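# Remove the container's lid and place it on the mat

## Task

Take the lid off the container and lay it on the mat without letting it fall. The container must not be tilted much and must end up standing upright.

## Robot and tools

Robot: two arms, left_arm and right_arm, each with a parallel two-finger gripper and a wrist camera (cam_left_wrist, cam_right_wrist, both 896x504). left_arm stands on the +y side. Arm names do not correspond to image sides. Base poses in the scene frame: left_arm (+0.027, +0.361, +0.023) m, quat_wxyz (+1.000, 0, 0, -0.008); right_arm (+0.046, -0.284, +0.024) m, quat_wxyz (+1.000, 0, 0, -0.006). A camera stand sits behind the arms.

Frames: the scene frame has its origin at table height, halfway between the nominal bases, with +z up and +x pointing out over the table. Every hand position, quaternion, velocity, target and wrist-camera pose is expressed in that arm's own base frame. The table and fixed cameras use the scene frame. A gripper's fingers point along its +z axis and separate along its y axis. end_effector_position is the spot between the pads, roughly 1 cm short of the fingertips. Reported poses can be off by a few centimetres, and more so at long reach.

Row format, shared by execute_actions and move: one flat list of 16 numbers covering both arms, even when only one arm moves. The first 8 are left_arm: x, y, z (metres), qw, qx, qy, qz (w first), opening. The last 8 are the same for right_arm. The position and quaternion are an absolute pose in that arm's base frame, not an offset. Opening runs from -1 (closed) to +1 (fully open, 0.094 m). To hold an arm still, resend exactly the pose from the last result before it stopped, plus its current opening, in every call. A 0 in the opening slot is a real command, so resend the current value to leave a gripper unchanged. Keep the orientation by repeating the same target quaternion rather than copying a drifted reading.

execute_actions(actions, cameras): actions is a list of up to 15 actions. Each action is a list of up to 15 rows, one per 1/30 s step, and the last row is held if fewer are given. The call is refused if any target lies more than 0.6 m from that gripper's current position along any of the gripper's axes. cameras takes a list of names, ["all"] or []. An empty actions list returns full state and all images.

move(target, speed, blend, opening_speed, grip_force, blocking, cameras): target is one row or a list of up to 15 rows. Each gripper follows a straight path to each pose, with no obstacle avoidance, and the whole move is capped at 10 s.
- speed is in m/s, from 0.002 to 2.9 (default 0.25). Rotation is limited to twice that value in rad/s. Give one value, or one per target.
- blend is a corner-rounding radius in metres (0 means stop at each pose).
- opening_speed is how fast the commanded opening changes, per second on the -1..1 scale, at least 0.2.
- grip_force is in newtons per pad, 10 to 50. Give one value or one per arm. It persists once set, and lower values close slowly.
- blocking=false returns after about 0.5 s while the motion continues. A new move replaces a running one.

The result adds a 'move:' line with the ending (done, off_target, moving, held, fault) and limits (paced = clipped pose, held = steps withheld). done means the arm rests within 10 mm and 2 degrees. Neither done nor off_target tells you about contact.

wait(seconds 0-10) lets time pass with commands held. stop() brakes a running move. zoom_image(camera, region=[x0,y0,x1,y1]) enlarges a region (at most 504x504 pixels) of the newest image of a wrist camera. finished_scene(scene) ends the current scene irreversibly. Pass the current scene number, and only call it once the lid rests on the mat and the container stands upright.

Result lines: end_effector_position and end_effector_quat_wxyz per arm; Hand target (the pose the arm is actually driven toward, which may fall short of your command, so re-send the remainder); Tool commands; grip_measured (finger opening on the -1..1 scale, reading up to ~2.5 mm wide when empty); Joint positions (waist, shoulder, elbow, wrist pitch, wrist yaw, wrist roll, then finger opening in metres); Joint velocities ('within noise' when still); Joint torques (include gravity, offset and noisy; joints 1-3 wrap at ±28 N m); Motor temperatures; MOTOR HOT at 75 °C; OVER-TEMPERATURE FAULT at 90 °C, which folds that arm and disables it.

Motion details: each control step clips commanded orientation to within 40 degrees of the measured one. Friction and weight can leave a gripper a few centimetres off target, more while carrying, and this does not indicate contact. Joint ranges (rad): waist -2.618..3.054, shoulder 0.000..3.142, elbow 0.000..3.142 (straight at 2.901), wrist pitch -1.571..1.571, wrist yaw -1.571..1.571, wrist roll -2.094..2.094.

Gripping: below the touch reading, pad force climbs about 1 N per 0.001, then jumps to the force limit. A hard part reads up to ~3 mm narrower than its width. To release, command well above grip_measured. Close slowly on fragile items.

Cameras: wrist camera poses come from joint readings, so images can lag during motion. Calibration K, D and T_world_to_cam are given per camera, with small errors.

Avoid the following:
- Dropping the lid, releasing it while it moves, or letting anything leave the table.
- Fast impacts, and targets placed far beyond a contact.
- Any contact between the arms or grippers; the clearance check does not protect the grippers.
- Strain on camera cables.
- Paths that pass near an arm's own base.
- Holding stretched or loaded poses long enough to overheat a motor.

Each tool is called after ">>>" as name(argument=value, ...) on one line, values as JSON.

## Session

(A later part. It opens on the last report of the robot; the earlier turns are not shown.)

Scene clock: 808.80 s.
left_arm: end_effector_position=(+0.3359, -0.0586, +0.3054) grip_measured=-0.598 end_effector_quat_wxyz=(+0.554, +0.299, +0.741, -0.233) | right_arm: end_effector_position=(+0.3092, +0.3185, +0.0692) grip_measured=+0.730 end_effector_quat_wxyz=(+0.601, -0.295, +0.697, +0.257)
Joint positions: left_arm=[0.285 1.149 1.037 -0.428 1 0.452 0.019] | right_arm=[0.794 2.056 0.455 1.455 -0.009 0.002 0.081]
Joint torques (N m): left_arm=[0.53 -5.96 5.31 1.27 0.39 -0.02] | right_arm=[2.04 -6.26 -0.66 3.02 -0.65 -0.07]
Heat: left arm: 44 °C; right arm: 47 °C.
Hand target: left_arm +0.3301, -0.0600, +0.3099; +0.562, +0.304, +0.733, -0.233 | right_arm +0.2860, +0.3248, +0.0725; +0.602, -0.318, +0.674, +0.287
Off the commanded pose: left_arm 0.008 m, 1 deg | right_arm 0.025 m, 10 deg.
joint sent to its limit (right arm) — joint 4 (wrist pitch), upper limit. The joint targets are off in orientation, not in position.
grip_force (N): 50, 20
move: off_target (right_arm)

>>> move(target=[[0.33,-0.06,0.31,0.5625,0.3036,0.733,-0.233,-0.6,0.309,0.319,0.072,0.620,-0.300,0.67,0.28,0.6],[0.33,-0.06,0.31,0.5625,0.3036,0.733,-0.233,-0.6,0.309,0.319,0.072,0.620,-0.300,0.67,0.28,1]], speed=0.04, opening_speed=0.5, cameras=["cam_left_wrist"])

>>> move(target=[[0.33,-0.06,0.31,0.5625,0.3036,0.733,-0.233,-0.6,0.248,0.235,0.075,0.620,-0.300,0.67,0.28,1],[0.33,-0.06,0.31,0.5625,0.3036,0.733,-0.233,-0.6,0.20,0.13,0.16,0.620,-0.300,0.67,0.28,1]], speed=0.12, blend=0.02, cameras=["cam_left_wrist"])

Scene clock: 811.57 s.
left_arm: end_effector_position=(+0.3359, -0.0586, +0.3054) grip_measured=-0.598 end_effector_quat_wxyz=(+0.554, +0.299, +0.741, -0.233) | right_arm: end_effector_position=(+0.3088, +0.3172, +0.0576) grip_measured=+0.998 end_effector_quat_wxyz=(+0.586, -0.306, +0.702, +0.266)
Joint positions: left_arm=[0.285 1.149 1.037 -0.428 1 0.452 0.019] | right_arm=[0.769 2.084 0.458 1.454 -0.067 0.003 0.094]
Joint torques (N m): left_arm=[0.54 -5.97 5.29 1.28 0.38 -0.01] | right_arm=[-0.13 -5.98 2.66 3.05 -0.15 -0.09]
Heat: left arm: 44 °C; right arm: 49 °C.
Hand target: left_arm +0.3301, -0.0600, +0.3099; +0.562, +0.304, +0.733, -0.233 | right_arm +0.3087, +0.3186, +0.0720; +0.613, -0.302, +0.676, +0.277
Off the commanded pose: left_arm 0.008 m, 1 deg | right_arm 0.015 m, 6 deg.
joint sent to its limit (right arm) — joint 4 (wrist pitch), upper limit. The joint targets still meet the commanded pose.
grip_force (N): 50, 20
move: off_target (right_arm); target 2's new opening was sent with right_arm's hand 0.004 m and 4 deg from that target
camera_calibration:
cam_left_wrist: T_world_to_cam=[[-0.685492, -0.727621, 0.0258403, 0.183855], [-0.556891, 0.501123, -0.662381, 0.437965], [0.469013, -0.468447, -0.748722, 0.139654], [0, 0, 0, 1]] pos_world=[0.30443, -0.0202773, 0.389911]
Images, in order (width x height): cam_left_wrist 896x504.

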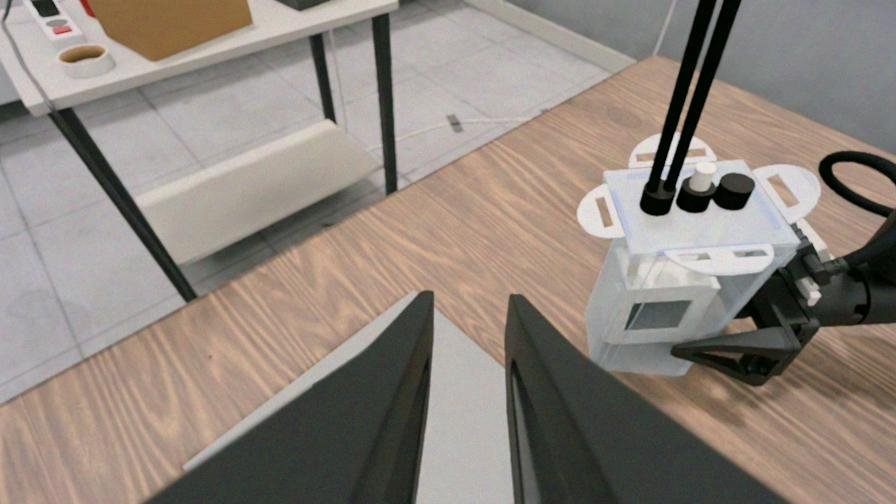

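Scene clock: 815.80 s.
left_arm: end_effector_position=(+0.3359, -0.0586, +0.3054) grip_measured=-0.598 end_effector_quat_wxyz=(+0.554, +0.299, +0.741, -0.233) | right_arm: end_effector_position=(+0.2020, +0.1299, +0.1600) grip_measured=+0.998 end_effector_quat_wxyz=(+0.613, -0.295, +0.677, +0.281)
Joint positions: left_arm=[0.285 1.149 1.037 -0.428 1 0.452 0.019] | right_arm=[-0.059 0.194 0.022 0.025 -0.894 -0.095 0.094]
Joint torques (N m): left_arm=[0.54 -5.98 5.3 1.27 0.38 -0.02] | right_arm=[-0.62 1.24 7.27 1.62 -0.25 -0.12]
Heat: left arm: 44 °C; right arm: 49 °C.
Hand target: left_arm +0.3301, -0.0600, +0.3099; +0.562, +0.304, +0.733, -0.233 | right_arm +0.2003, +0.1301, +0.1602; +0.617, -0.301, +0.672, +0.279
Off the commanded pose: left_arm 0.008 m, 1 deg | right_arm 0.002 m, 1 deg.
joint sent to its limit (right arm) — joint 3 (elbow), lower limit, where the elbow is as bent as it goes. The joint targets still meet the commanded pose.
grip_force (N): 50, 20
move: done
camera_calibration:
cam_left_wrist: T_world_to_cam=[[-0.685492, -0.727621, 0.0258403, 0.183855], [-0.556891, 0.501123, -0.662381, 0.437965], [0.469013, -0.468447, -0.748722, 0.139654], [0, 0, 0, 1]] pos_world=[0.30443, -0.0202773, 0.389911]
Images, in order (width x height): cam_left_wrist 896x504.

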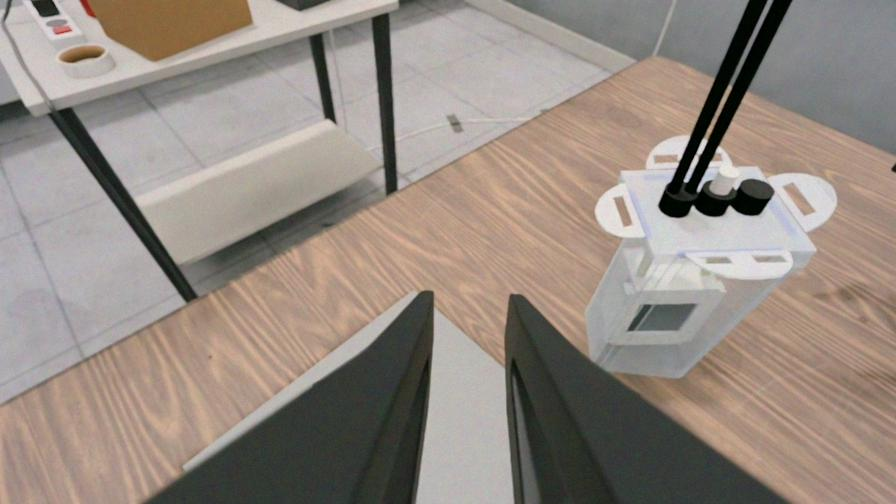

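>>> zoom_image(camera="cam_left_wrist", region=[560, 120, 860, 400])

Scaled by 1.680 from the camera's 896x504 image, which has a finer 1280x720 frame.

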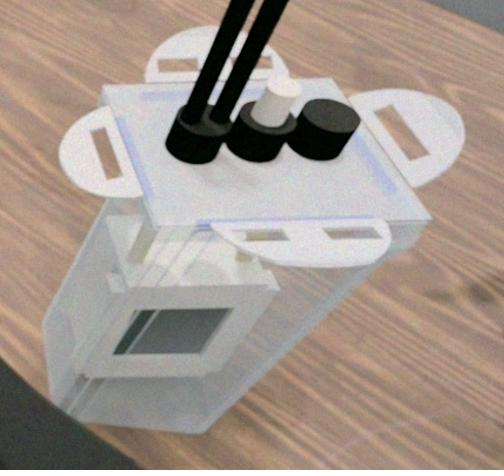

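>>> move(target=[[0.33,-0.06,0.31,0.5625,0.3036,0.733,-0.233,-0.6,0.24,0.17,0.28,0.2962,-0.4698,0.8138,0.171,0],[0.33,-0.06,0.31,0.5625,0.3036,0.733,-0.233,-0.6,0.265,0.215,0.285,0.2962,-0.4698,0.8138,0.171,0]], speed=0.15, grip_force=50, cameras=["cam_left_wrist","cam_right_wrist"])

Scene clock: 823.10 s.
left_arm: end_effector_position=(+0.3359, -0.0586, +0.3054) grip_measured=-0.598 end_effector_quat_wxyz=(+0.554, +0.299, +0.741, -0.233) | right_arm: end_effector_position=(+0.2603, +0.2091, +0.2740) grip_measured=+0.002 end_effector_quat_wxyz=(+0.281, -0.470, +0.820, +0.167)
Joint positions: left_arm=[0.285 1.149 1.037 -0.428 1 0.452 0.019] | right_arm=[0.494 1.353 1.512 -1.143 -0.337 -0.444 0.047]
Joint torques (N m): left_arm=[0.54 -5.97 5.27 1.28 0.39 -0.01] | right_arm=[0.5 -3.7 9.65 1.36 -0.26 0.08]
Heat: left arm: 44 °C; right arm: 47 °C.
Hand target: left_arm +0.3301, -0.0600, +0.3099; +0.562, +0.304, +0.733, -0.233 | right_arm +0.2647, +0.2147, +0.2850; +0.296, -0.470, +0.814, +0.171
Off the commanded pose: left_arm 0.008 m, 1 deg | right_arm 0.013 m, 2 deg.
move: off_target (right_arm)
camera_calibration:
cam_left_wrist: T_world_to_cam=[[-0.685492, -0.727621, 0.0258403, 0.183855], [-0.556891, 0.501123, -0.662381, 0.437965], [0.469013, -0.468447, -0.748722, 0.139654], [0, 0, 0, 1]] pos_world=[0.30443, -0.0202773, 0.389911]
cam_right_wrist: T_world_to_cam=[[0.872575, -0.483419, -0.0701416, -0.0976484], [-0.488225, -0.867728, -0.0931901, 0.350019], [-0.015814, 0.11556, -0.993175, 0.347557], [0, 0, 0, 1]] pos_world=[0.261589, 0.216352, 0.370954]

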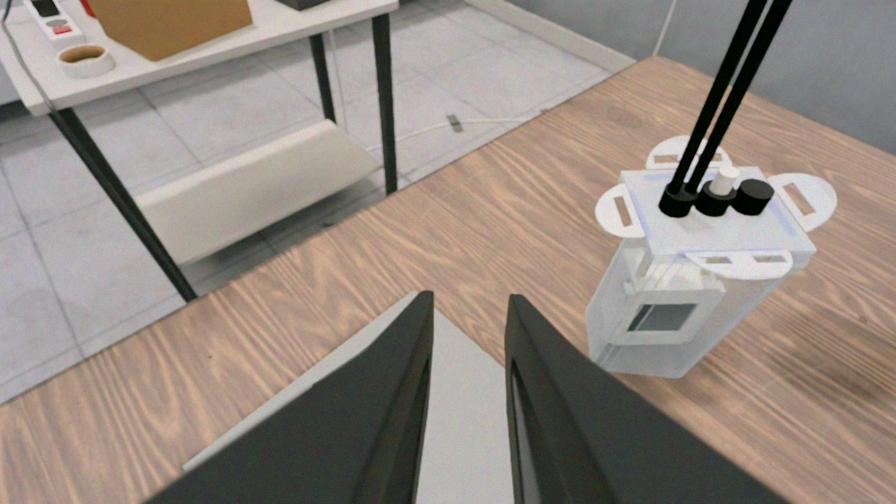

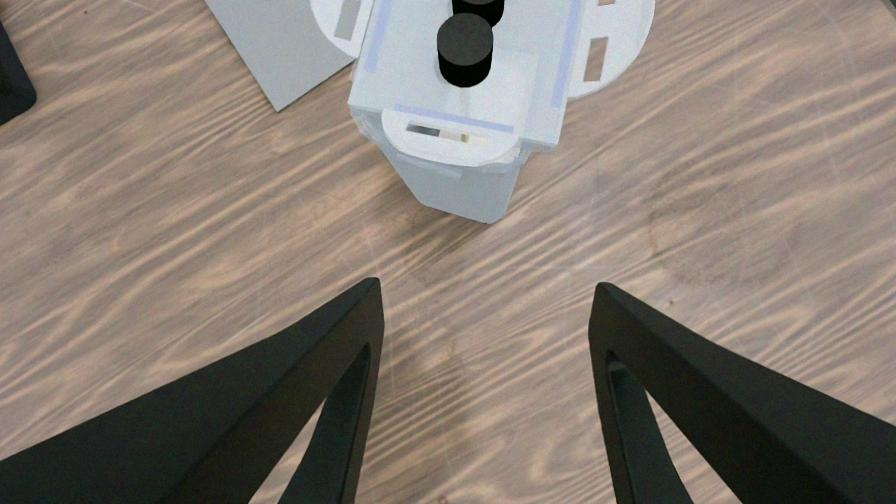

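>>> move(target=[[0.33,-0.06,0.31,0.5625,0.3036,0.733,-0.233,-0.6,0.290,0.291,0.213,0.3074,-0.412,0.8446,0.1499,0]], speed=0.1, cameras=["cam_right_wrist"])

Scene clock: 826.17 s.
left_arm: end_effector_position=(+0.3359, -0.0586, +0.3054) grip_measured=-0.598 end_effector_quat_wxyz=(+0.554, +0.299, +0.741, -0.233) | right_arm: end_effector_position=(+0.2887, +0.2877, +0.2183) grip_measured=+0.002 end_effector_quat_wxyz=(+0.309, -0.414, +0.843, +0.149)
Joint positions: left_arm=[0.285 1.149 1.037 -0.428 1 0.452 0.019] | right_arm=[0.732 1.483 1.357 -0.75 -0.112 -0.141 0.047]
Joint torques (N m): left_arm=[0.53 -5.98 5.3 1.27 0.38 -0.02] | right_arm=[0.38 -5.44 6.87 1.56 -0.06 0.09]
Heat: left arm: 44 °C; right arm: 47 °C.
Hand target: left_arm +0.3301, -0.0600, +0.3099; +0.562, +0.304, +0.733, -0.233 | right_arm +0.2900, +0.2908, +0.2129; +0.307, -0.412, +0.845, +0.150
Off the commanded pose: left_arm 0.008 m, 1 deg | right_arm 0.006 m, 0 deg.
move: done
camera_calibration:
cam_right_wrist: T_world_to_cam=[[0.802364, -0.594346, -0.0544432, -0.0397056], [-0.595932, -0.792797, -0.127822, 0.443916], [0.0328084, 0.135005, -0.990302, 0.263347], [0, 0, 0, 1]] pos_world=[0.287762, 0.292783, 0.315373]
Images, in order (width x height): cam_right_wrist 896x504.

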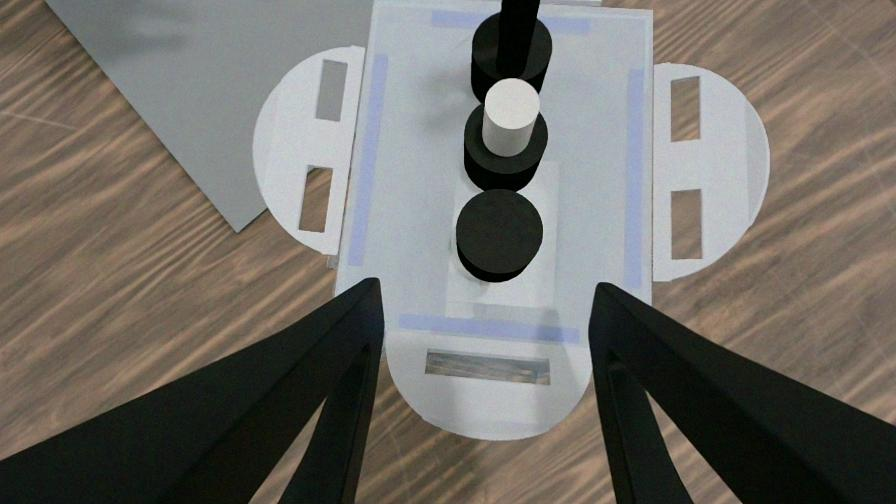

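>>> move(target=[[0.33,-0.06,0.31,0.5625,0.3036,0.733,-0.233,-0.6,0.308,0.3085,0.191,0.3074,-0.412,0.8446,0.1499,0]], speed=0.06, cameras=["cam_right_wrist"])

Scene clock: 827.90 s.
left_arm: end_effector_position=(+0.3359, -0.0586, +0.3054) grip_measured=-0.598 end_effector_quat_wxyz=(+0.554, +0.299, +0.741, -0.233) | right_arm: end_effector_position=(+0.3076, +0.3041, +0.1982) grip_measured=+0.002 end_effector_quat_wxyz=(+0.311, -0.412, +0.843, +0.149)
Joint positions: left_arm=[0.285 1.149 1.037 -0.428 1 0.452 0.019] | right_arm=[0.732 1.57 1.357 -0.66 -0.11 -0.138 0.047]
Joint torques (N m): left_arm=[0.51 -5.97 5.33 1.28 0.38 -0.01] | right_arm=[0.57 -6.06 6.93 1.59 -0.07 0.11]
Heat: left arm: 44 °C; right arm: 47 °C.
Hand target: left_arm +0.3301, -0.0600, +0.3099; +0.562, +0.304, +0.733, -0.233 | right_arm +0.3079, +0.3083, +0.1910; +0.307, -0.412, +0.845, +0.150
Off the commanded pose: left_arm 0.008 m, 1 deg | right_arm 0.008 m, 0 deg.
move: done
camera_calibration:
cam_right_wrist: T_world_to_cam=[[0.800585, -0.596833, -0.0534161, -0.0450893], [-0.598129, -0.790577, -0.13126, 0.466283], [0.036111, 0.137035, -0.989908, 0.23889], [0, 0, 0, 1]] pos_world=[0.306369, 0.308986, 0.295275]
Images, in order (width x height): cam_right_wrist 896x504.

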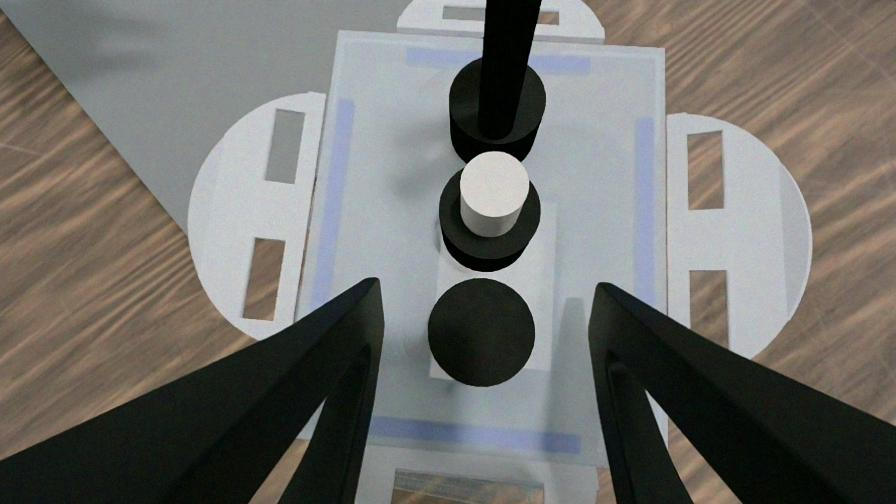

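>>> move(target=[[0.33,-0.06,0.31,0.5625,0.3036,0.733,-0.233,-0.6,0.308,0.3085,0.191,0.3074,-0.412,0.8446,0.1499,-1]], opening_speed=0.8)

>>> move(target=[[0.33,-0.06,0.31,0.5625,0.3036,0.733,-0.233,-0.6,0.310,0.310,0.23,0.3074,-0.412,0.8446,0.1499,-1],[0.33,-0.06,0.31,0.5625,0.3036,0.733,-0.233,-0.6,0.312,0.313,0.27,0.3074,-0.412,0.8446,0.1499,-1]], speed=0.05, cameras=["cam_left_wrist","cam_right_wrist"])

Scene clock: 829.73 s.
left_arm: end_effector_position=(+0.3359, -0.0586, +0.3054) grip_measured=-0.598 end_effector_quat_wxyz=(+0.554, +0.299, +0.741, -0.233) | right_arm: end_effector_position=(+0.3077, +0.3041, +0.1982) grip_measured=-0.540 end_effector_quat_wxyz=(+0.312, -0.412, +0.844, +0.148)
Joint positions: left_arm=[0.285 1.149 1.037 -0.428 1 0.452 0.019] | right_arm=[0.732 1.57 1.357 -0.66 -0.107 -0.136 0.022]
Joint torques (N m): left_arm=[0.51 -5.98 5.31 1.27 0.38 -0.01] | right_arm=[0.57 -6.04 6.89 1.57 -0.09 0.08]
Heat: left arm: 44 °C; right arm: 46 °C.
Hand target: left_arm +0.3301, -0.0600, +0.3099; +0.562, +0.304, +0.733, -0.233 | right_arm +0.3079, +0.3083, +0.1910; +0.307, -0.412, +0.845, +0.150
Off the commanded pose: left_arm 0.008 m, 1 deg | right_arm 0.008 m, 1 deg.
move: done

Scene clock: 832.27 s.
left_arm: end_effector_position=(+0.3359, -0.0586, +0.3054) grip_measured=-0.598 end_effector_quat_wxyz=(+0.554, +0.299, +0.741, -0.233) | right_arm: end_effector_position=(+0.2980, +0.2946, +0.2405) grip_measured=-0.540 end_effector_quat_wxyz=(+0.257, -0.416, +0.862, +0.131)
Joint positions: left_arm=[0.285 1.149 1.037 -0.428 1 0.452 0.019] | right_arm=[0.732 1.646 1.678 -1.027 -0.104 -0.135 0.022]
Joint torques (N m): left_arm=[0.53 -5.96 5.31 1.27 0.38 -0.02] | right_arm=[0.66 -7.6 12.31 1.84 -0.11 0.09]
Heat: left arm: 44 °C; right arm: 46 °C.
Hand target: left_arm +0.3301, -0.0600, +0.3099; +0.562, +0.304, +0.733, -0.233 | right_arm +0.3097, +0.3107, +0.2708; +0.307, -0.412, +0.845, +0.150
Off the commanded pose: left_arm 0.008 m, 1 deg | right_arm 0.037 m, 7 deg.
move: off_target (right_arm)
camera_calibration:
cam_left_wrist: T_world_to_cam=[[-0.685492, -0.727621, 0.0258403, 0.183855], [-0.556891, 0.501123, -0.662381, 0.437965], [0.469013, -0.468447, -0.748722, 0.139654], [0, 0, 0, 1]] pos_world=[0.30443, -0.0202773, 0.389911]
cam_right_wrist: T_world_to_cam=[[0.792034, -0.605961, -0.0741148, -0.030526], [-0.608277, -0.79364, -0.0116259, 0.433753], [-0.0517756, 0.0542904, -0.997182, 0.33476], [0, 0, 0, 1]] pos_world=[0.305352, 0.307572, 0.336597]

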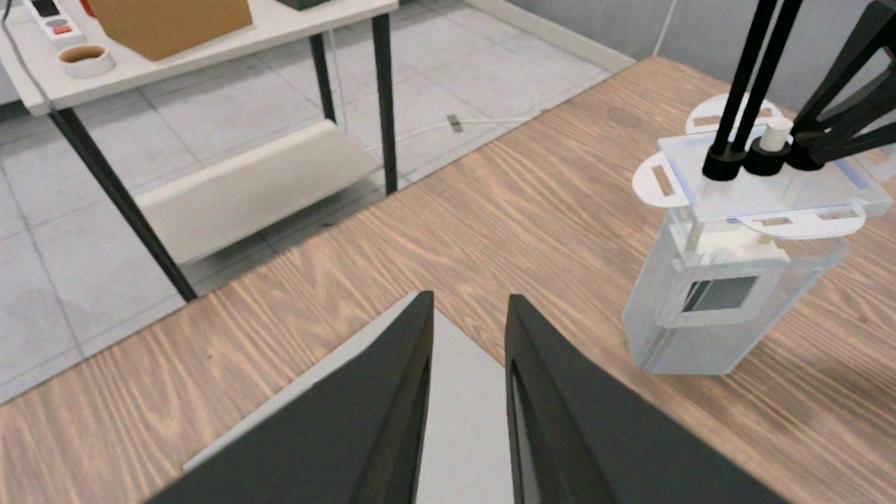

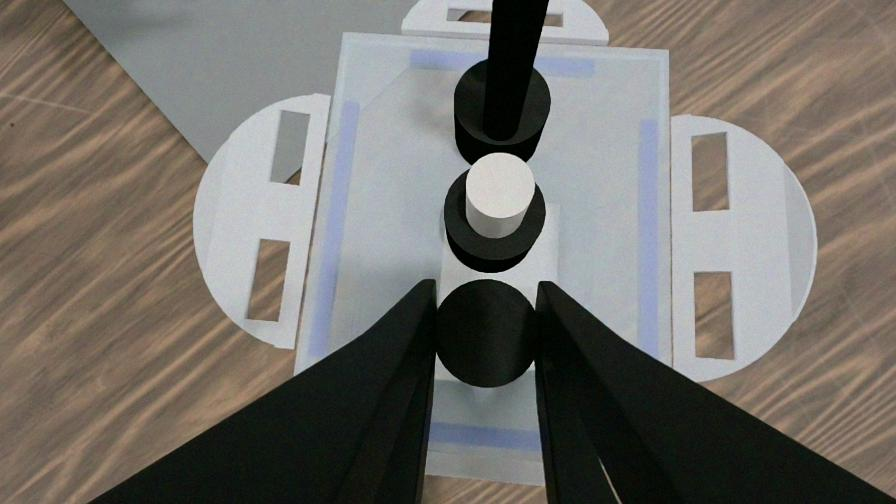

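>>> move(target=[[0.33,-0.06,0.31,0.5625,0.3036,0.733,-0.233,-0.6,0.320,0.322,0.28,0.3074,-0.412,0.8446,0.1499,-1],[0.33,-0.06,0.31,0.5625,0.3036,0.733,-0.233,-0.6,0.323,0.325,0.33,0.3074,-0.412,0.8446,0.1499,-1]], speed=0.05, cameras=["cam_left_wrist"])

Scene clock: 835.17 s.
left_arm: end_effector_position=(+0.3359, -0.0586, +0.3054) grip_measured=-0.598 end_effector_quat_wxyz=(+0.554, +0.299, +0.741, -0.233) | right_arm: end_effector_position=(+0.3116, +0.3096, +0.3042) grip_measured=-0.540 end_effector_quat_wxyz=(+0.258, -0.416, +0.862, +0.132)
Joint positions: left_arm=[0.285 1.149 1.037 -0.428 1 0.452 0.019] | right_arm=[0.738 1.849 2.2 -1.341 -0.103 -0.132 0.022]
Joint torques (N m): left_arm=[0.55 -5.97 5.3 1.28 0.38 -0.02] | right_arm=[0.62 -8.76 10.99 1.87 -0.11 0.08]
Heat: left arm: 44 °C; right arm: 46 °C.
Hand target: left_arm +0.3301, -0.0600, +0.3099; +0.562, +0.304, +0.733, -0.233 | right_arm +0.3209, +0.3231, +0.3305; +0.307, -0.412, +0.844, +0.150
Off the commanded pose: left_arm 0.008 m, 1 deg | right_arm 0.032 m, 6 deg.
move: off_target (right_arm)
camera_calibration:
cam_left_wrist: T_world_to_cam=[[-0.685492, -0.727621, 0.0258403, 0.183855], [-0.556891, 0.501123, -0.662381, 0.437965], [0.469013, -0.468447, -0.748722, 0.139654], [0, 0, 0, 1]] pos_world=[0.30443, -0.0202773, 0.389911]
Images, in order (width x height): cam_left_wrist 896x504.

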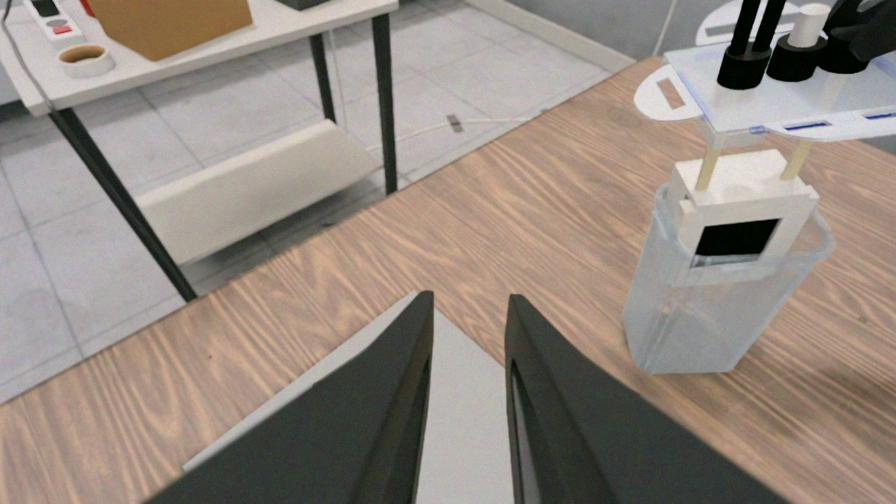

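>>> move(target=[[0.33,-0.06,0.31,0.5625,0.3036,0.733,-0.233,-0.6,0.320,0.320,0.38,0.3074,-0.412,0.8446,0.1499,-1],[0.33,-0.06,0.31,0.5625,0.3036,0.733,-0.233,-0.6,0.320,0.320,0.43,0.3074,-0.412,0.8446,0.1499,-1]], speed=0.06, cameras=["cam_left_wrist"])

Scene clock: 837.80 s.
left_arm: end_effector_position=(+0.3359, -0.0586, +0.3054) grip_measured=-0.598 end_effector_quat_wxyz=(+0.554, +0.299, +0.741, -0.233) | right_arm: end_effector_position=(+0.3180, +0.3154, +0.3767) grip_measured=-0.540 end_effector_quat_wxyz=(+0.323, -0.403, +0.842, +0.154)
Joint positions: left_arm=[0.285 1.149 1.037 -0.428 1 0.452 0.019] | right_arm=[0.738 2.064 2.824 -1.603 -0.103 -0.115 0.022]
Joint torques (N m): left_arm=[0.5 -5.96 5.3 1.29 0.37 -0.02] | right_arm=[0.12 -13.9 8.49 2.38 -0.15 0.08]
Heat: left arm: 44 °C; right arm: 46 °C.
Hand target: left_arm +0.3301, -0.0600, +0.3099; +0.562, +0.304, +0.733, -0.233 | right_arm +0.3160, +0.3163, +0.4280; +0.402, -0.391, +0.807, +0.184
Off the commanded pose: left_arm 0.008 m, 1 deg | right_arm 0.054 m, 2 deg.
elbow stopped short (right arm): the move would have taken joint 3 (elbow) straighter than the controller allows.
joint read past its limit (right arm) — joint 4 (wrist pitch), lower limit.
move: off_target (right_arm)
camera_calibration:
cam_left_wrist: T_world_to_cam=[[-0.685492, -0.727621, 0.0258403, 0.183855], [-0.556891, 0.501123, -0.662381, 0.437965], [0.469013, -0.468447, -0.748722, 0.139654], [0, 0, 0, 1]] pos_world=[0.30443, -0.0202773, 0.389911]
Images, in order (width x height): cam_left_wrist 896x504.

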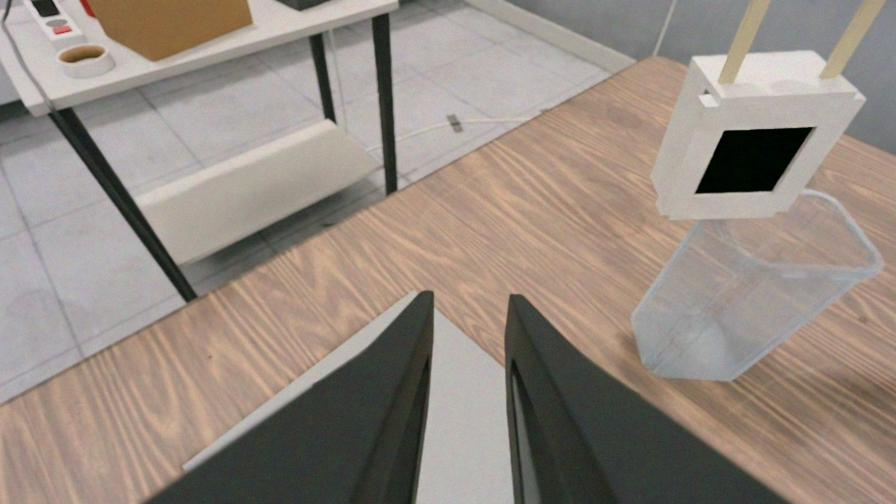

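>>> move(target=[[0.33,-0.06,0.31,0.5625,0.3036,0.733,-0.233,-1,0.29,0.285,0.43,0.3074,-0.412,0.8446,0.1499,-1],[0.33,-0.06,0.31,0.5625,0.3036,0.733,-0.233,-1,0.19,0.16,0.42,0.3074,-0.412,0.8446,0.1499,-1]], speed=0.08, blend=0.02, cameras=["cam_left_wrist","cam_right_wrist"])

Scene clock: 845.77 s.
left_arm: end_effector_position=(+0.3359, -0.0586, +0.3054) grip_measured=-0.981 end_effector_quat_wxyz=(+0.554, +0.299, +0.741, -0.233) | right_arm: end_effector_position=(+0.1959, +0.1606, +0.4058) grip_measured=-0.540 end_effector_quat_wxyz=(+0.343, -0.392, +0.841, +0.146)
Joint positions: left_arm=[0.285 1.149 1.037 -0.428 1 0.452 0.001] | right_arm=[0.534 1.307 2.083 -1.606 -0.21 -0.257 0.022]
Joint torques (N m): left_arm=[0.51 -5.97 5.31 1.27 0.38 -0.01] | right_arm=[-0.62 -4.11 5.18 1.69 -0.39 -0.11]
Heat: left arm: 44 °C; right arm: 46 °C.
Hand target: left_arm +0.3301, -0.0600, +0.3099; +0.562, +0.304, +0.733, -0.233 | right_arm +0.1901, +0.1602, +0.4193; +0.370, -0.395, +0.826, +0.157
Off the commanded pose: left_arm 0.008 m, 1 deg | right_arm 0.015 m, 5 deg.
elbow stopped short (right arm): the move would have taken joint 3 (elbow) straighter than the controller allows.
joint read past its limit (right arm) — joint 4 (wrist pitch), lower limit.
joint sent to its limit (right arm) — joint 4 (wrist pitch), lower limit. The joint targets are off in orientation, not in position.
move: off_target (right_arm); blend cut to 0 m at target 1
camera_calibration:
cam_left_wrist: T_world_to_cam=[[-0.685492, -0.727621, 0.0258403, 0.183855], [-0.556891, 0.501123, -0.662381, 0.437965], [0.469013, -0.468447, -0.748722, 0.139654], [0, 0, 0, 1]] pos_world=[0.30443, -0.0202773, 0.389911]
cam_right_wrist: T_world_to_cam=[[0.776029, -0.629738, -0.034785, -0.0277016], [-0.623806, -0.758249, -0.189537, 0.336758], [0.0929829, 0.168785, -0.981257, 0.448356], [0, 0, 0, 1]] pos_world=[0.189879, 0.162226, 0.502817]

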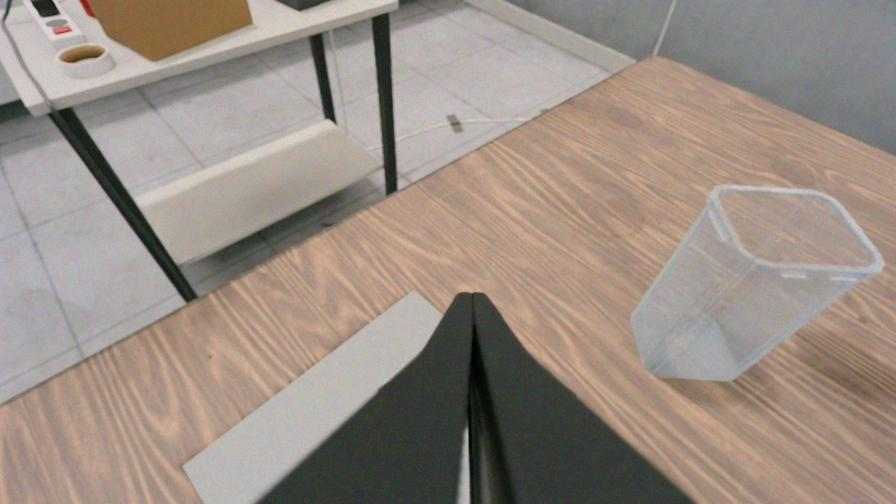

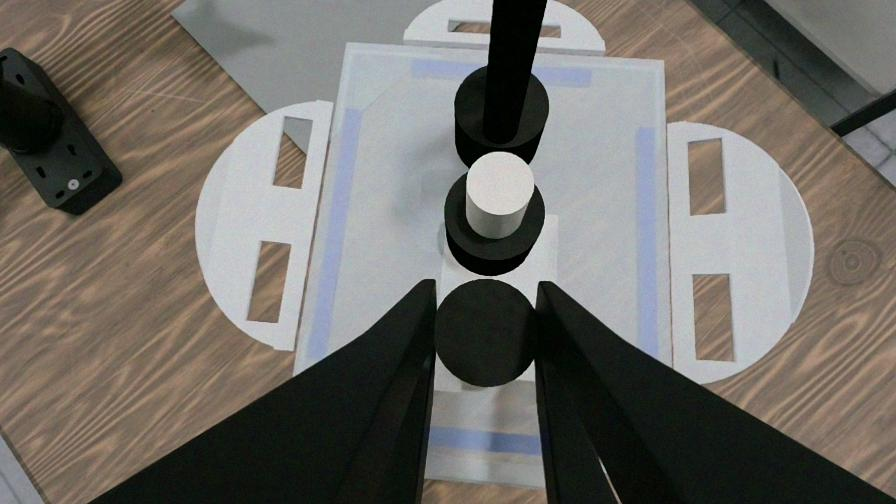

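>>> move(target=[[0.22,-0.18,0.16,0.5198,0.3462,0.7424,-0.2424,0,0.19,0.16,0.42,0.3074,-0.412,0.8446,0.1499,-1],[0.205,-0.265,0.05,0.5198,0.3462,0.7424,-0.2424,0,0.19,0.16,0.42,0.3074,-0.412,0.8446,0.1499,-1]], speed=0.15, cameras=["cam_left_wrist"])

Scene clock: 851.43 s.
left_arm: end_effector_position=(+0.2069, -0.2675, +0.0544) grip_measured=-0.003 end_effector_quat_wxyz=(+0.522, +0.346, +0.739, -0.246) | right_arm: end_effector_position=(+0.1958, +0.1607, +0.4058) grip_measured=-0.540 end_effector_quat_wxyz=(+0.343, -0.392, +0.841, +0.147)
Joint positions: left_arm=[-0.952 1.638 0.085 1.212 -0.069 -0.027 0.047] | right_arm=[0.534 1.307 2.083 -1.606 -0.211 -0.258 0.022]
Joint torques (N m): left_arm=[-0.47 -3.04 2.25 1.62 -0.13 -0.02] | right_arm=[-0.61 -4.12 5.09 1.7 -0.38 -0.11]
Heat: left arm: 45 °C; right arm: 45 °C.
Hand target: left_arm +0.2051, -0.2650, +0.0502; +0.520, +0.346, +0.742, -0.242 | right_arm +0.1901, +0.1602, +0.4192; +0.369, -0.395, +0.826, +0.157
Off the commanded pose: left_arm 0.005 m, 1 deg | right_arm 0.015 m, 5 deg.
joint read past its limit (right arm) — joint 4 (wrist pitch), lower limit.
joint sent to its limit (right arm) — joint 4 (wrist pitch), lower limit. The joint targets are off in orientation, not in position.
move: off_target (right_arm)
camera_calibration:
cam_left_wrist: T_world_to_cam=[[-0.754749, -0.655902, 0.0121293, -0.0158005], [-0.521436, 0.588594, -0.617788, 0.318216], [0.398069, -0.472599, -0.786251, -0.0700402], [0, 0, 0, 1]] pos_world=[0.181885, -0.230765, 0.141713]
Images, in order (width x height): cam_left_wrist 896x504.

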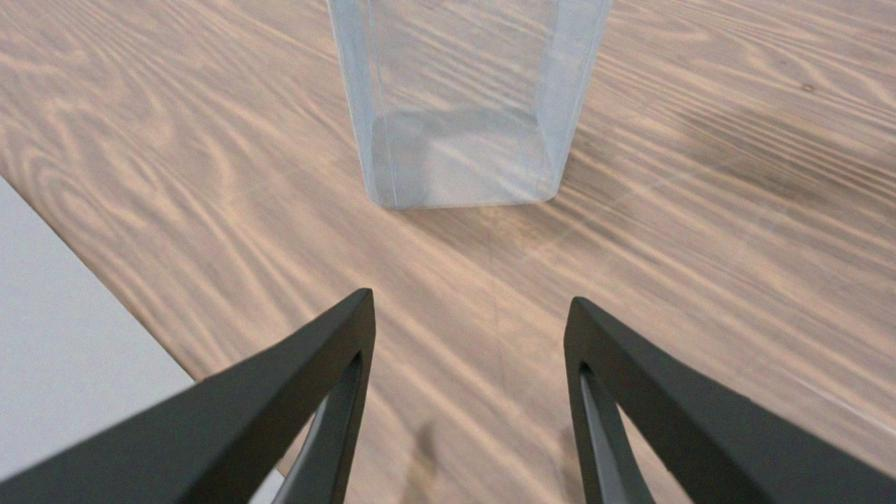

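>>> move(target=[[0.255,-0.330,0.035,0.5198,0.3462,0.7424,-0.2424,-0.3,0.19,0.16,0.42,0.3074,-0.412,0.8446,0.1499,-1],[0.312,-0.396,0.035,0.5198,0.3462,0.7424,-0.2424,-0.3,0.19,0.16,0.42,0.3074,-0.412,0.8446,0.1499,-1]], speed=[0.1,0.04], blend=0.01, cameras=["cam_left_wrist"])

Scene clock: 855.33 s.
left_arm: end_effector_position=(+0.3066, -0.3941, +0.0428) grip_measured=-0.297 end_effector_quat_wxyz=(+0.523, +0.343, +0.739, -0.249) | right_arm: end_effector_position=(+0.1958, +0.1607, +0.4058) grip_measured=-0.540 end_effector_quat_wxyz=(+0.343, -0.392, +0.841, +0.147)
Joint positions: left_arm=[-0.929 2.075 0.738 1.001 -0.047 -0.026 0.033] | right_arm=[0.534 1.307 2.083 -1.606 -0.211 -0.258 0.022]
Joint torques (N m): left_arm=[0.55 -7.87 5.9 1.39 0 0.09] | right_arm=[-0.65 -4.16 5.12 1.69 -0.38 -0.11]
Heat: left arm: 45 °C; right arm: 45 °C.
Hand target: left_arm +0.3117, -0.3956, +0.0351; +0.520, +0.346, +0.742, -0.243 | right_arm +0.1901, +0.1602, +0.4192; +0.369, -0.395, +0.826, +0.157
Off the commanded pose: left_arm 0.010 m, 1 deg | right_arm 0.015 m, 5 deg.
joint read past its limit (right arm) — joint 4 (wrist pitch), lower limit.
joint sent to its limit (right arm) — joint 4 (wrist pitch), lower limit. The joint targets are off in orientation, not in position.
move: off_target (right_arm)
camera_calibration:
cam_left_wrist: T_world_to_cam=[[-0.752837, -0.657935, 0.0189351, -0.0250572], [-0.524398, 0.582155, -0.621371, 0.436067], [0.397799, -0.477721, -0.783287, -0.180683], [0, 0, 0, 1]] pos_world=[0.281684, -0.356661, 0.129908]
Images, in order (width x height): cam_left_wrist 896x504.

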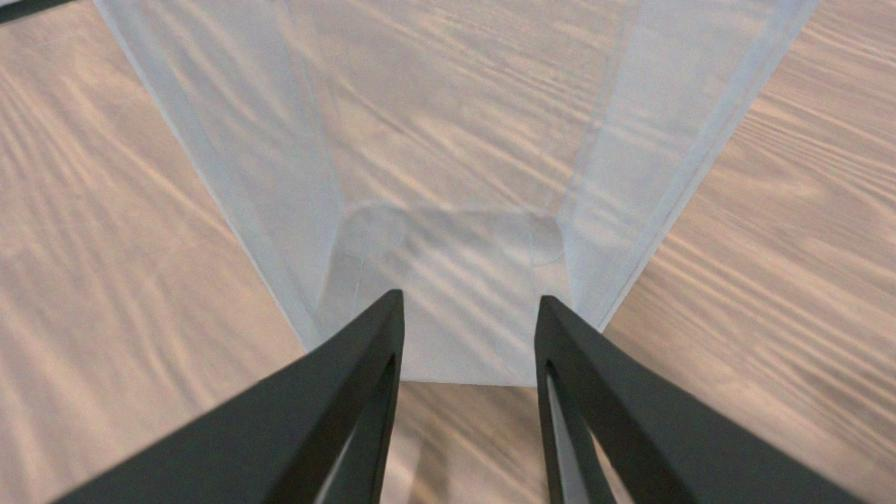

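>>> move(target=[[0.262,-0.335,0.05,0.5198,0.3462,0.7424,-0.2424,-0.3,0.19,0.16,0.42,0.3074,-0.412,0.8446,0.1499,-1],[0.21,-0.17,0.16,0.5198,0.3462,0.7424,-0.2424,-0.3,0.19,0.16,0.42,0.3074,-0.412,0.8446,0.1499,-1],[0.18,0.05,0.28,0.4924,0.1504,0.8529,-0.0868,-0.3,0.19,0.16,0.42,0.3074,-0.412,0.8446,0.1499,-1]], speed=0.2, blend=[0.02,0.04,0], cameras=["cam_left_wrist","cam_right_wrist"])

Scene clock: 859.87 s.
left_arm: end_effector_position=(+0.1811, +0.0544, +0.2694) grip_measured=-0.297 end_effector_quat_wxyz=(+0.474, +0.108, +0.873, -0.038) | right_arm: end_effector_position=(+0.1958, +0.1607, +0.4058) grip_measured=-0.540 end_effector_quat_wxyz=(+0.343, -0.392, +0.841, +0.147)
Joint positions: left_arm=[1.186 0.865 1.104 -1.541 0.967 1.292 0.033] | right_arm=[0.534 1.307 2.083 -1.606 -0.211 -0.258 0.022]
Joint torques (N m): left_arm=[-0.47 0.12 7.28 0.32 0.54 0.11] | right_arm=[-0.58 -4.14 5.14 1.7 -0.37 -0.11]
Heat: left arm: 45 °C; right arm: 45 °C.
Hand target: left_arm +0.1817, +0.0496, +0.2793; +0.483, +0.122, +0.867, -0.030 | right_arm +0.1901, +0.1602, +0.4192; +0.369, -0.395, +0.826, +0.157
Off the commanded pose: left_arm 0.012 m, 8 deg | right_arm 0.015 m, 5 deg.
joint read past its limit (right arm) — joint 4 (wrist pitch), lower limit.
joint sent to its limit (left arm) — joint 4 (wrist pitch), lower limit. The joint targets are off in orientation, not in position.
joint sent to its limit (right arm) — joint 4 (wrist pitch), lower limit. The joint targets are off in orientation, not in position.
move: off_target (left_arm, right_arm)
camera_calibration:
cam_left_wrist: T_world_to_cam=[[-0.201347, -0.978968, -0.032872, 0.102752], [-0.88867, 0.196684, -0.414223, 0.281073], [0.411976, -0.0541901, -0.909582, 0.269351], [0, 0, 0, 1]] pos_world=[0.159504, 0.0599042, 0.364802]
cam_right_wrist: T_world_to_cam=[[0.77652, -0.629118, -0.0350458, -0.0276226], [-0.623224, -0.758675, -0.189751, 0.336837], [0.0927871, 0.169186, -0.981207, 0.448295], [0, 0, 0, 1]] pos_world=[0.189779, 0.162327, 0.502817]

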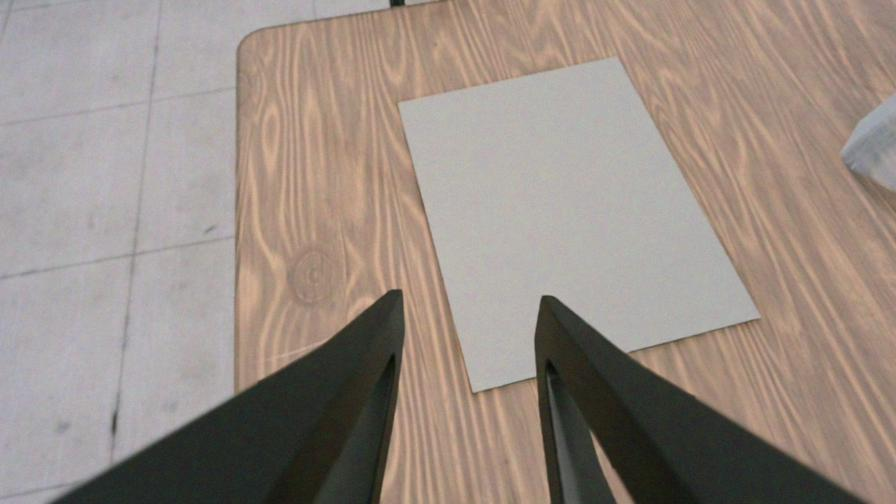

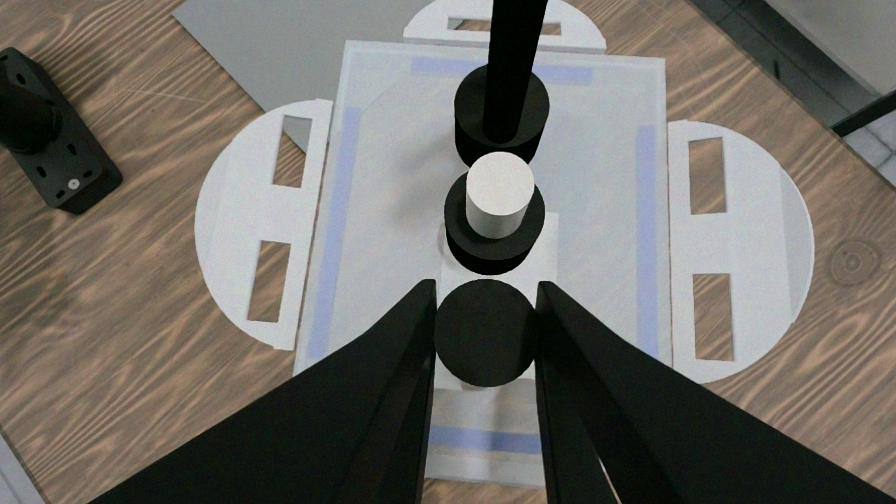

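>>> move(target=[[0.18,0.05,0.28,0.4924,0.1504,0.8529,-0.0868,-0.3,0.20,0.30,0.40,0.3074,-0.412,0.8446,0.1499,-1],[0.18,0.05,0.28,0.4924,0.1504,0.8529,-0.0868,-0.3,0.225,0.41,0.36,0.3074,-0.412,0.8446,0.1499,-1],[0.18,0.05,0.28,0.4924,0.1504,0.8529,-0.0868,-0.3,0.255,0.483,0.29,0.3074,-0.412,0.8446,0.1499,-1]], speed=0.1, blend=[0.03,0.03,0], cameras=["cam_left_wrist","cam_right_wrist"])

Scene clock: 865.03 s.
left_arm: end_effector_position=(+0.1812, +0.0538, +0.2693) grip_measured=-0.297 end_effector_quat_wxyz=(+0.474, +0.111, +0.873, -0.038) | right_arm: end_effector_position=(+0.2460, +0.4652, +0.2640) grip_measured=-0.540 end_effector_quat_wxyz=(+0.257, -0.427, +0.859, +0.122)
Joint positions: left_arm=[1.183 0.865 1.104 -1.542 0.966 1.295 0.033] | right_arm=[1.123 2.312 2.764 -1.458 0.119 0.166 0.022]
Joint torques (N m): left_arm=[-0.29 0.14 7.32 0.33 0.54 0.08] | right_arm=[0.53 -13.05 10 1.97 0.27 0.07]
Heat: left arm: 44 °C; right arm: 45 °C.
Hand target: left_arm +0.1817, +0.0495, +0.2793; +0.483, +0.122, +0.867, -0.030 | right_arm +0.2534, +0.4800, +0.2908; +0.307, -0.411, +0.845, +0.151
Off the commanded pose: left_arm 0.011 m, 8 deg | right_arm 0.033 m, 7 deg.
joint sent to its limit (left arm) — joint 4 (wrist pitch), lower limit. The joint targets are off in orientation, not in position.
move: off_target (left_arm, right_arm)
camera_calibration:
cam_left_wrist: T_world_to_cam=[[-0.205834, -0.977969, -0.0347792, 0.103435], [-0.887817, 0.201572, -0.413701, 0.280647], [0.411598, -0.0542763, -0.909748, 0.269307], [0, 0, 0, 1]] pos_world=[0.159608, 0.059202, 0.364703]
cam_right_wrist: T_world_to_cam=[[0.802756, -0.594087, -0.051418, 0.101566], [-0.595012, -0.80371, -0.00341553, 0.536982], [-0.039296, 0.0333362, -0.998671, 0.353192], [0, 0, 0, 1]] pos_world=[0.251857, 0.480143, 0.359779]

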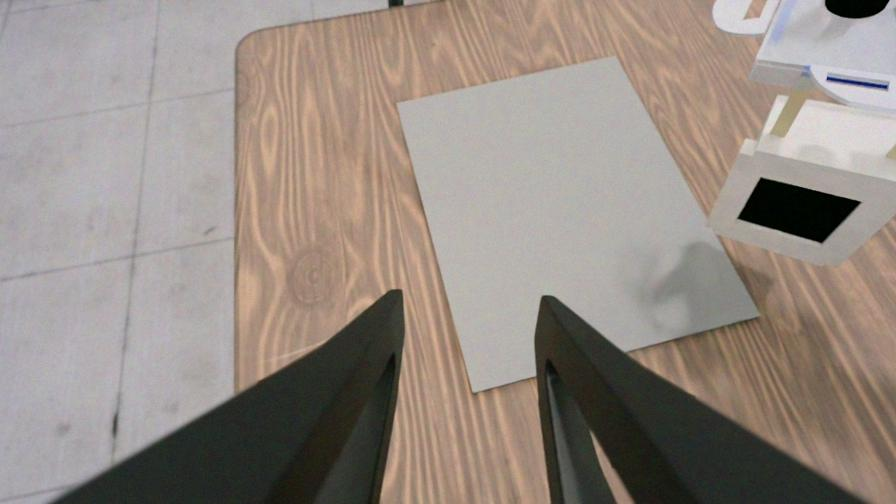

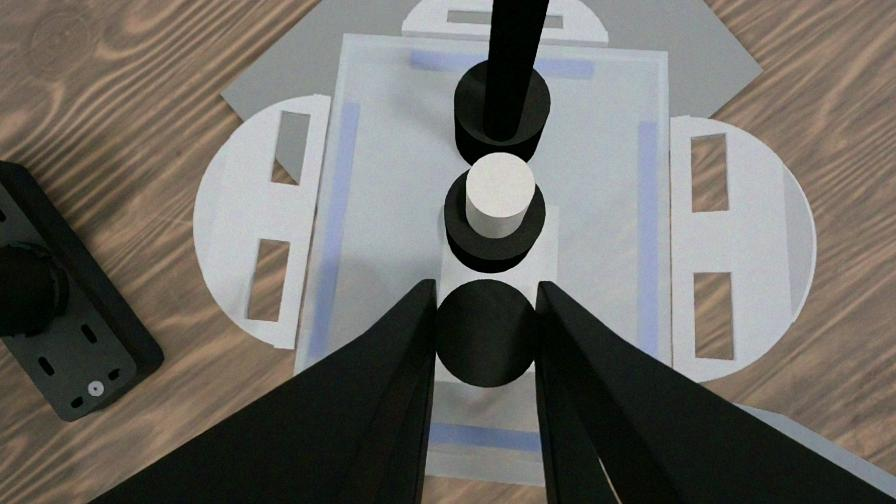

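>>> move(target=[[0.18,0.05,0.28,0.4924,0.1504,0.8529,-0.0868,-0.3,0.258,0.490,0.25,0.3074,-0.412,0.8446,0.1499,-1],[0.18,0.05,0.28,0.4924,0.1504,0.8529,-0.0868,-0.3,0.258,0.490,0.225,0.3074,-0.412,0.8446,0.1499,-1]], speed=0.05, cameras=["cam_left_wrist","cam_right_wrist"])

Scene clock: 869.17 s.
left_arm: end_effector_position=(+0.1812, +0.0538, +0.2693) grip_measured=-0.297 end_effector_quat_wxyz=(+0.474, +0.111, +0.873, -0.038) | right_arm: end_effector_position=(+0.2597, +0.4871, +0.1930) grip_measured=-0.540 end_effector_quat_wxyz=(+0.274, -0.419, +0.856, +0.126)
Joint positions: left_arm=[1.183 0.865 1.104 -1.542 0.966 1.295 0.033] | right_arm=[1.123 2.157 2.157 -0.971 0.136 0.171 0.022]
Joint torques (N m): left_arm=[-0.31 0.16 7.34 0.33 0.54 0.07] | right_arm=[0.51 -18.03 6.27 1.63 0.1 0.03]
Heat: left arm: 44 °C; right arm: 45 °C.
Hand target: left_arm +0.1817, +0.0495, +0.2793; +0.483, +0.122, +0.867, -0.030 | right_arm +0.2577, +0.4892, +0.2248; +0.306, -0.412, +0.845, +0.150
Off the commanded pose: left_arm 0.011 m, 8 deg | right_arm 0.032 m, 5 deg.
joint sent to its limit (left arm) — joint 4 (wrist pitch), lower limit. The joint targets are off in orientation, not in position.
move: off_target (left_arm, right_arm)
camera_calibration:
cam_left_wrist: T_world_to_cam=[[-0.205834, -0.977969, -0.0347792, 0.103435], [-0.887817, 0.201572, -0.413701, 0.280647], [0.411598, -0.0542763, -0.909748, 0.269307], [0, 0, 0, 1]] pos_world=[0.159608, 0.059202, 0.364703]
cam_right_wrist: T_world_to_cam=[[0.796323, -0.603081, -0.0465137, 0.105068], [-0.604735, -0.795423, -0.0399728, 0.568171], [-0.0128912, 0.0599597, -0.998118, 0.262196], [0, 0, 0, 1]] pos_world=[0.263304, 0.49958, 0.289301]

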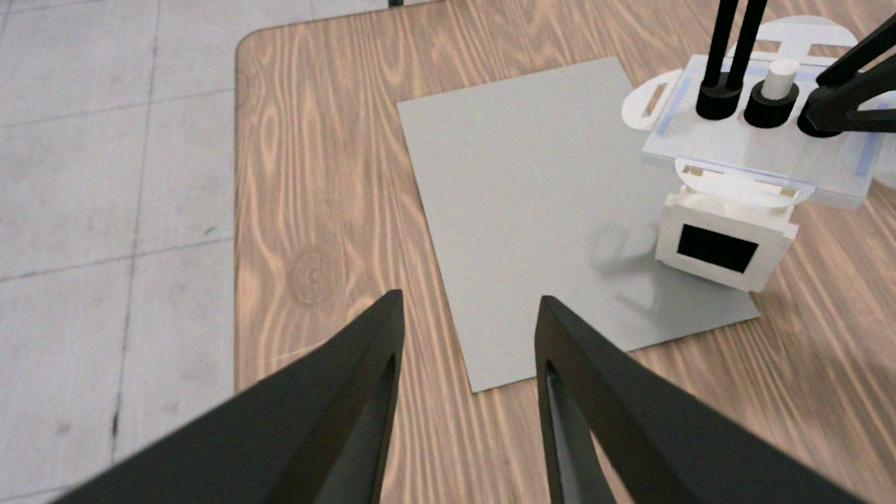

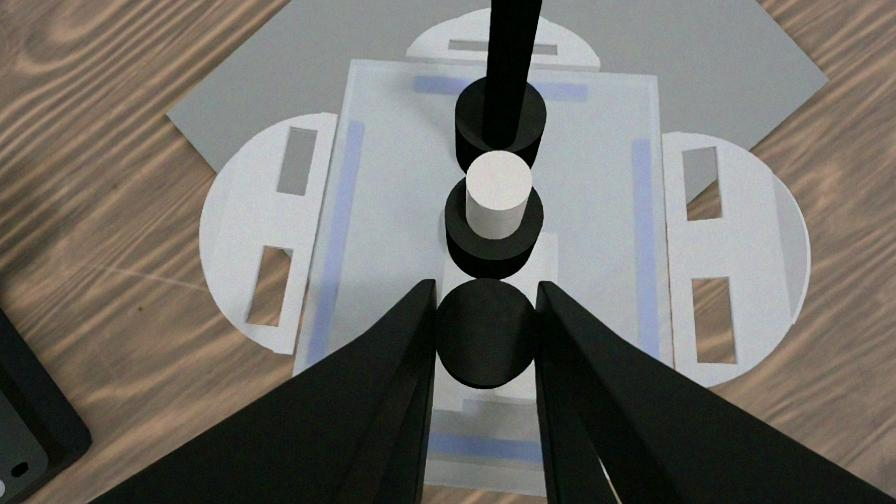

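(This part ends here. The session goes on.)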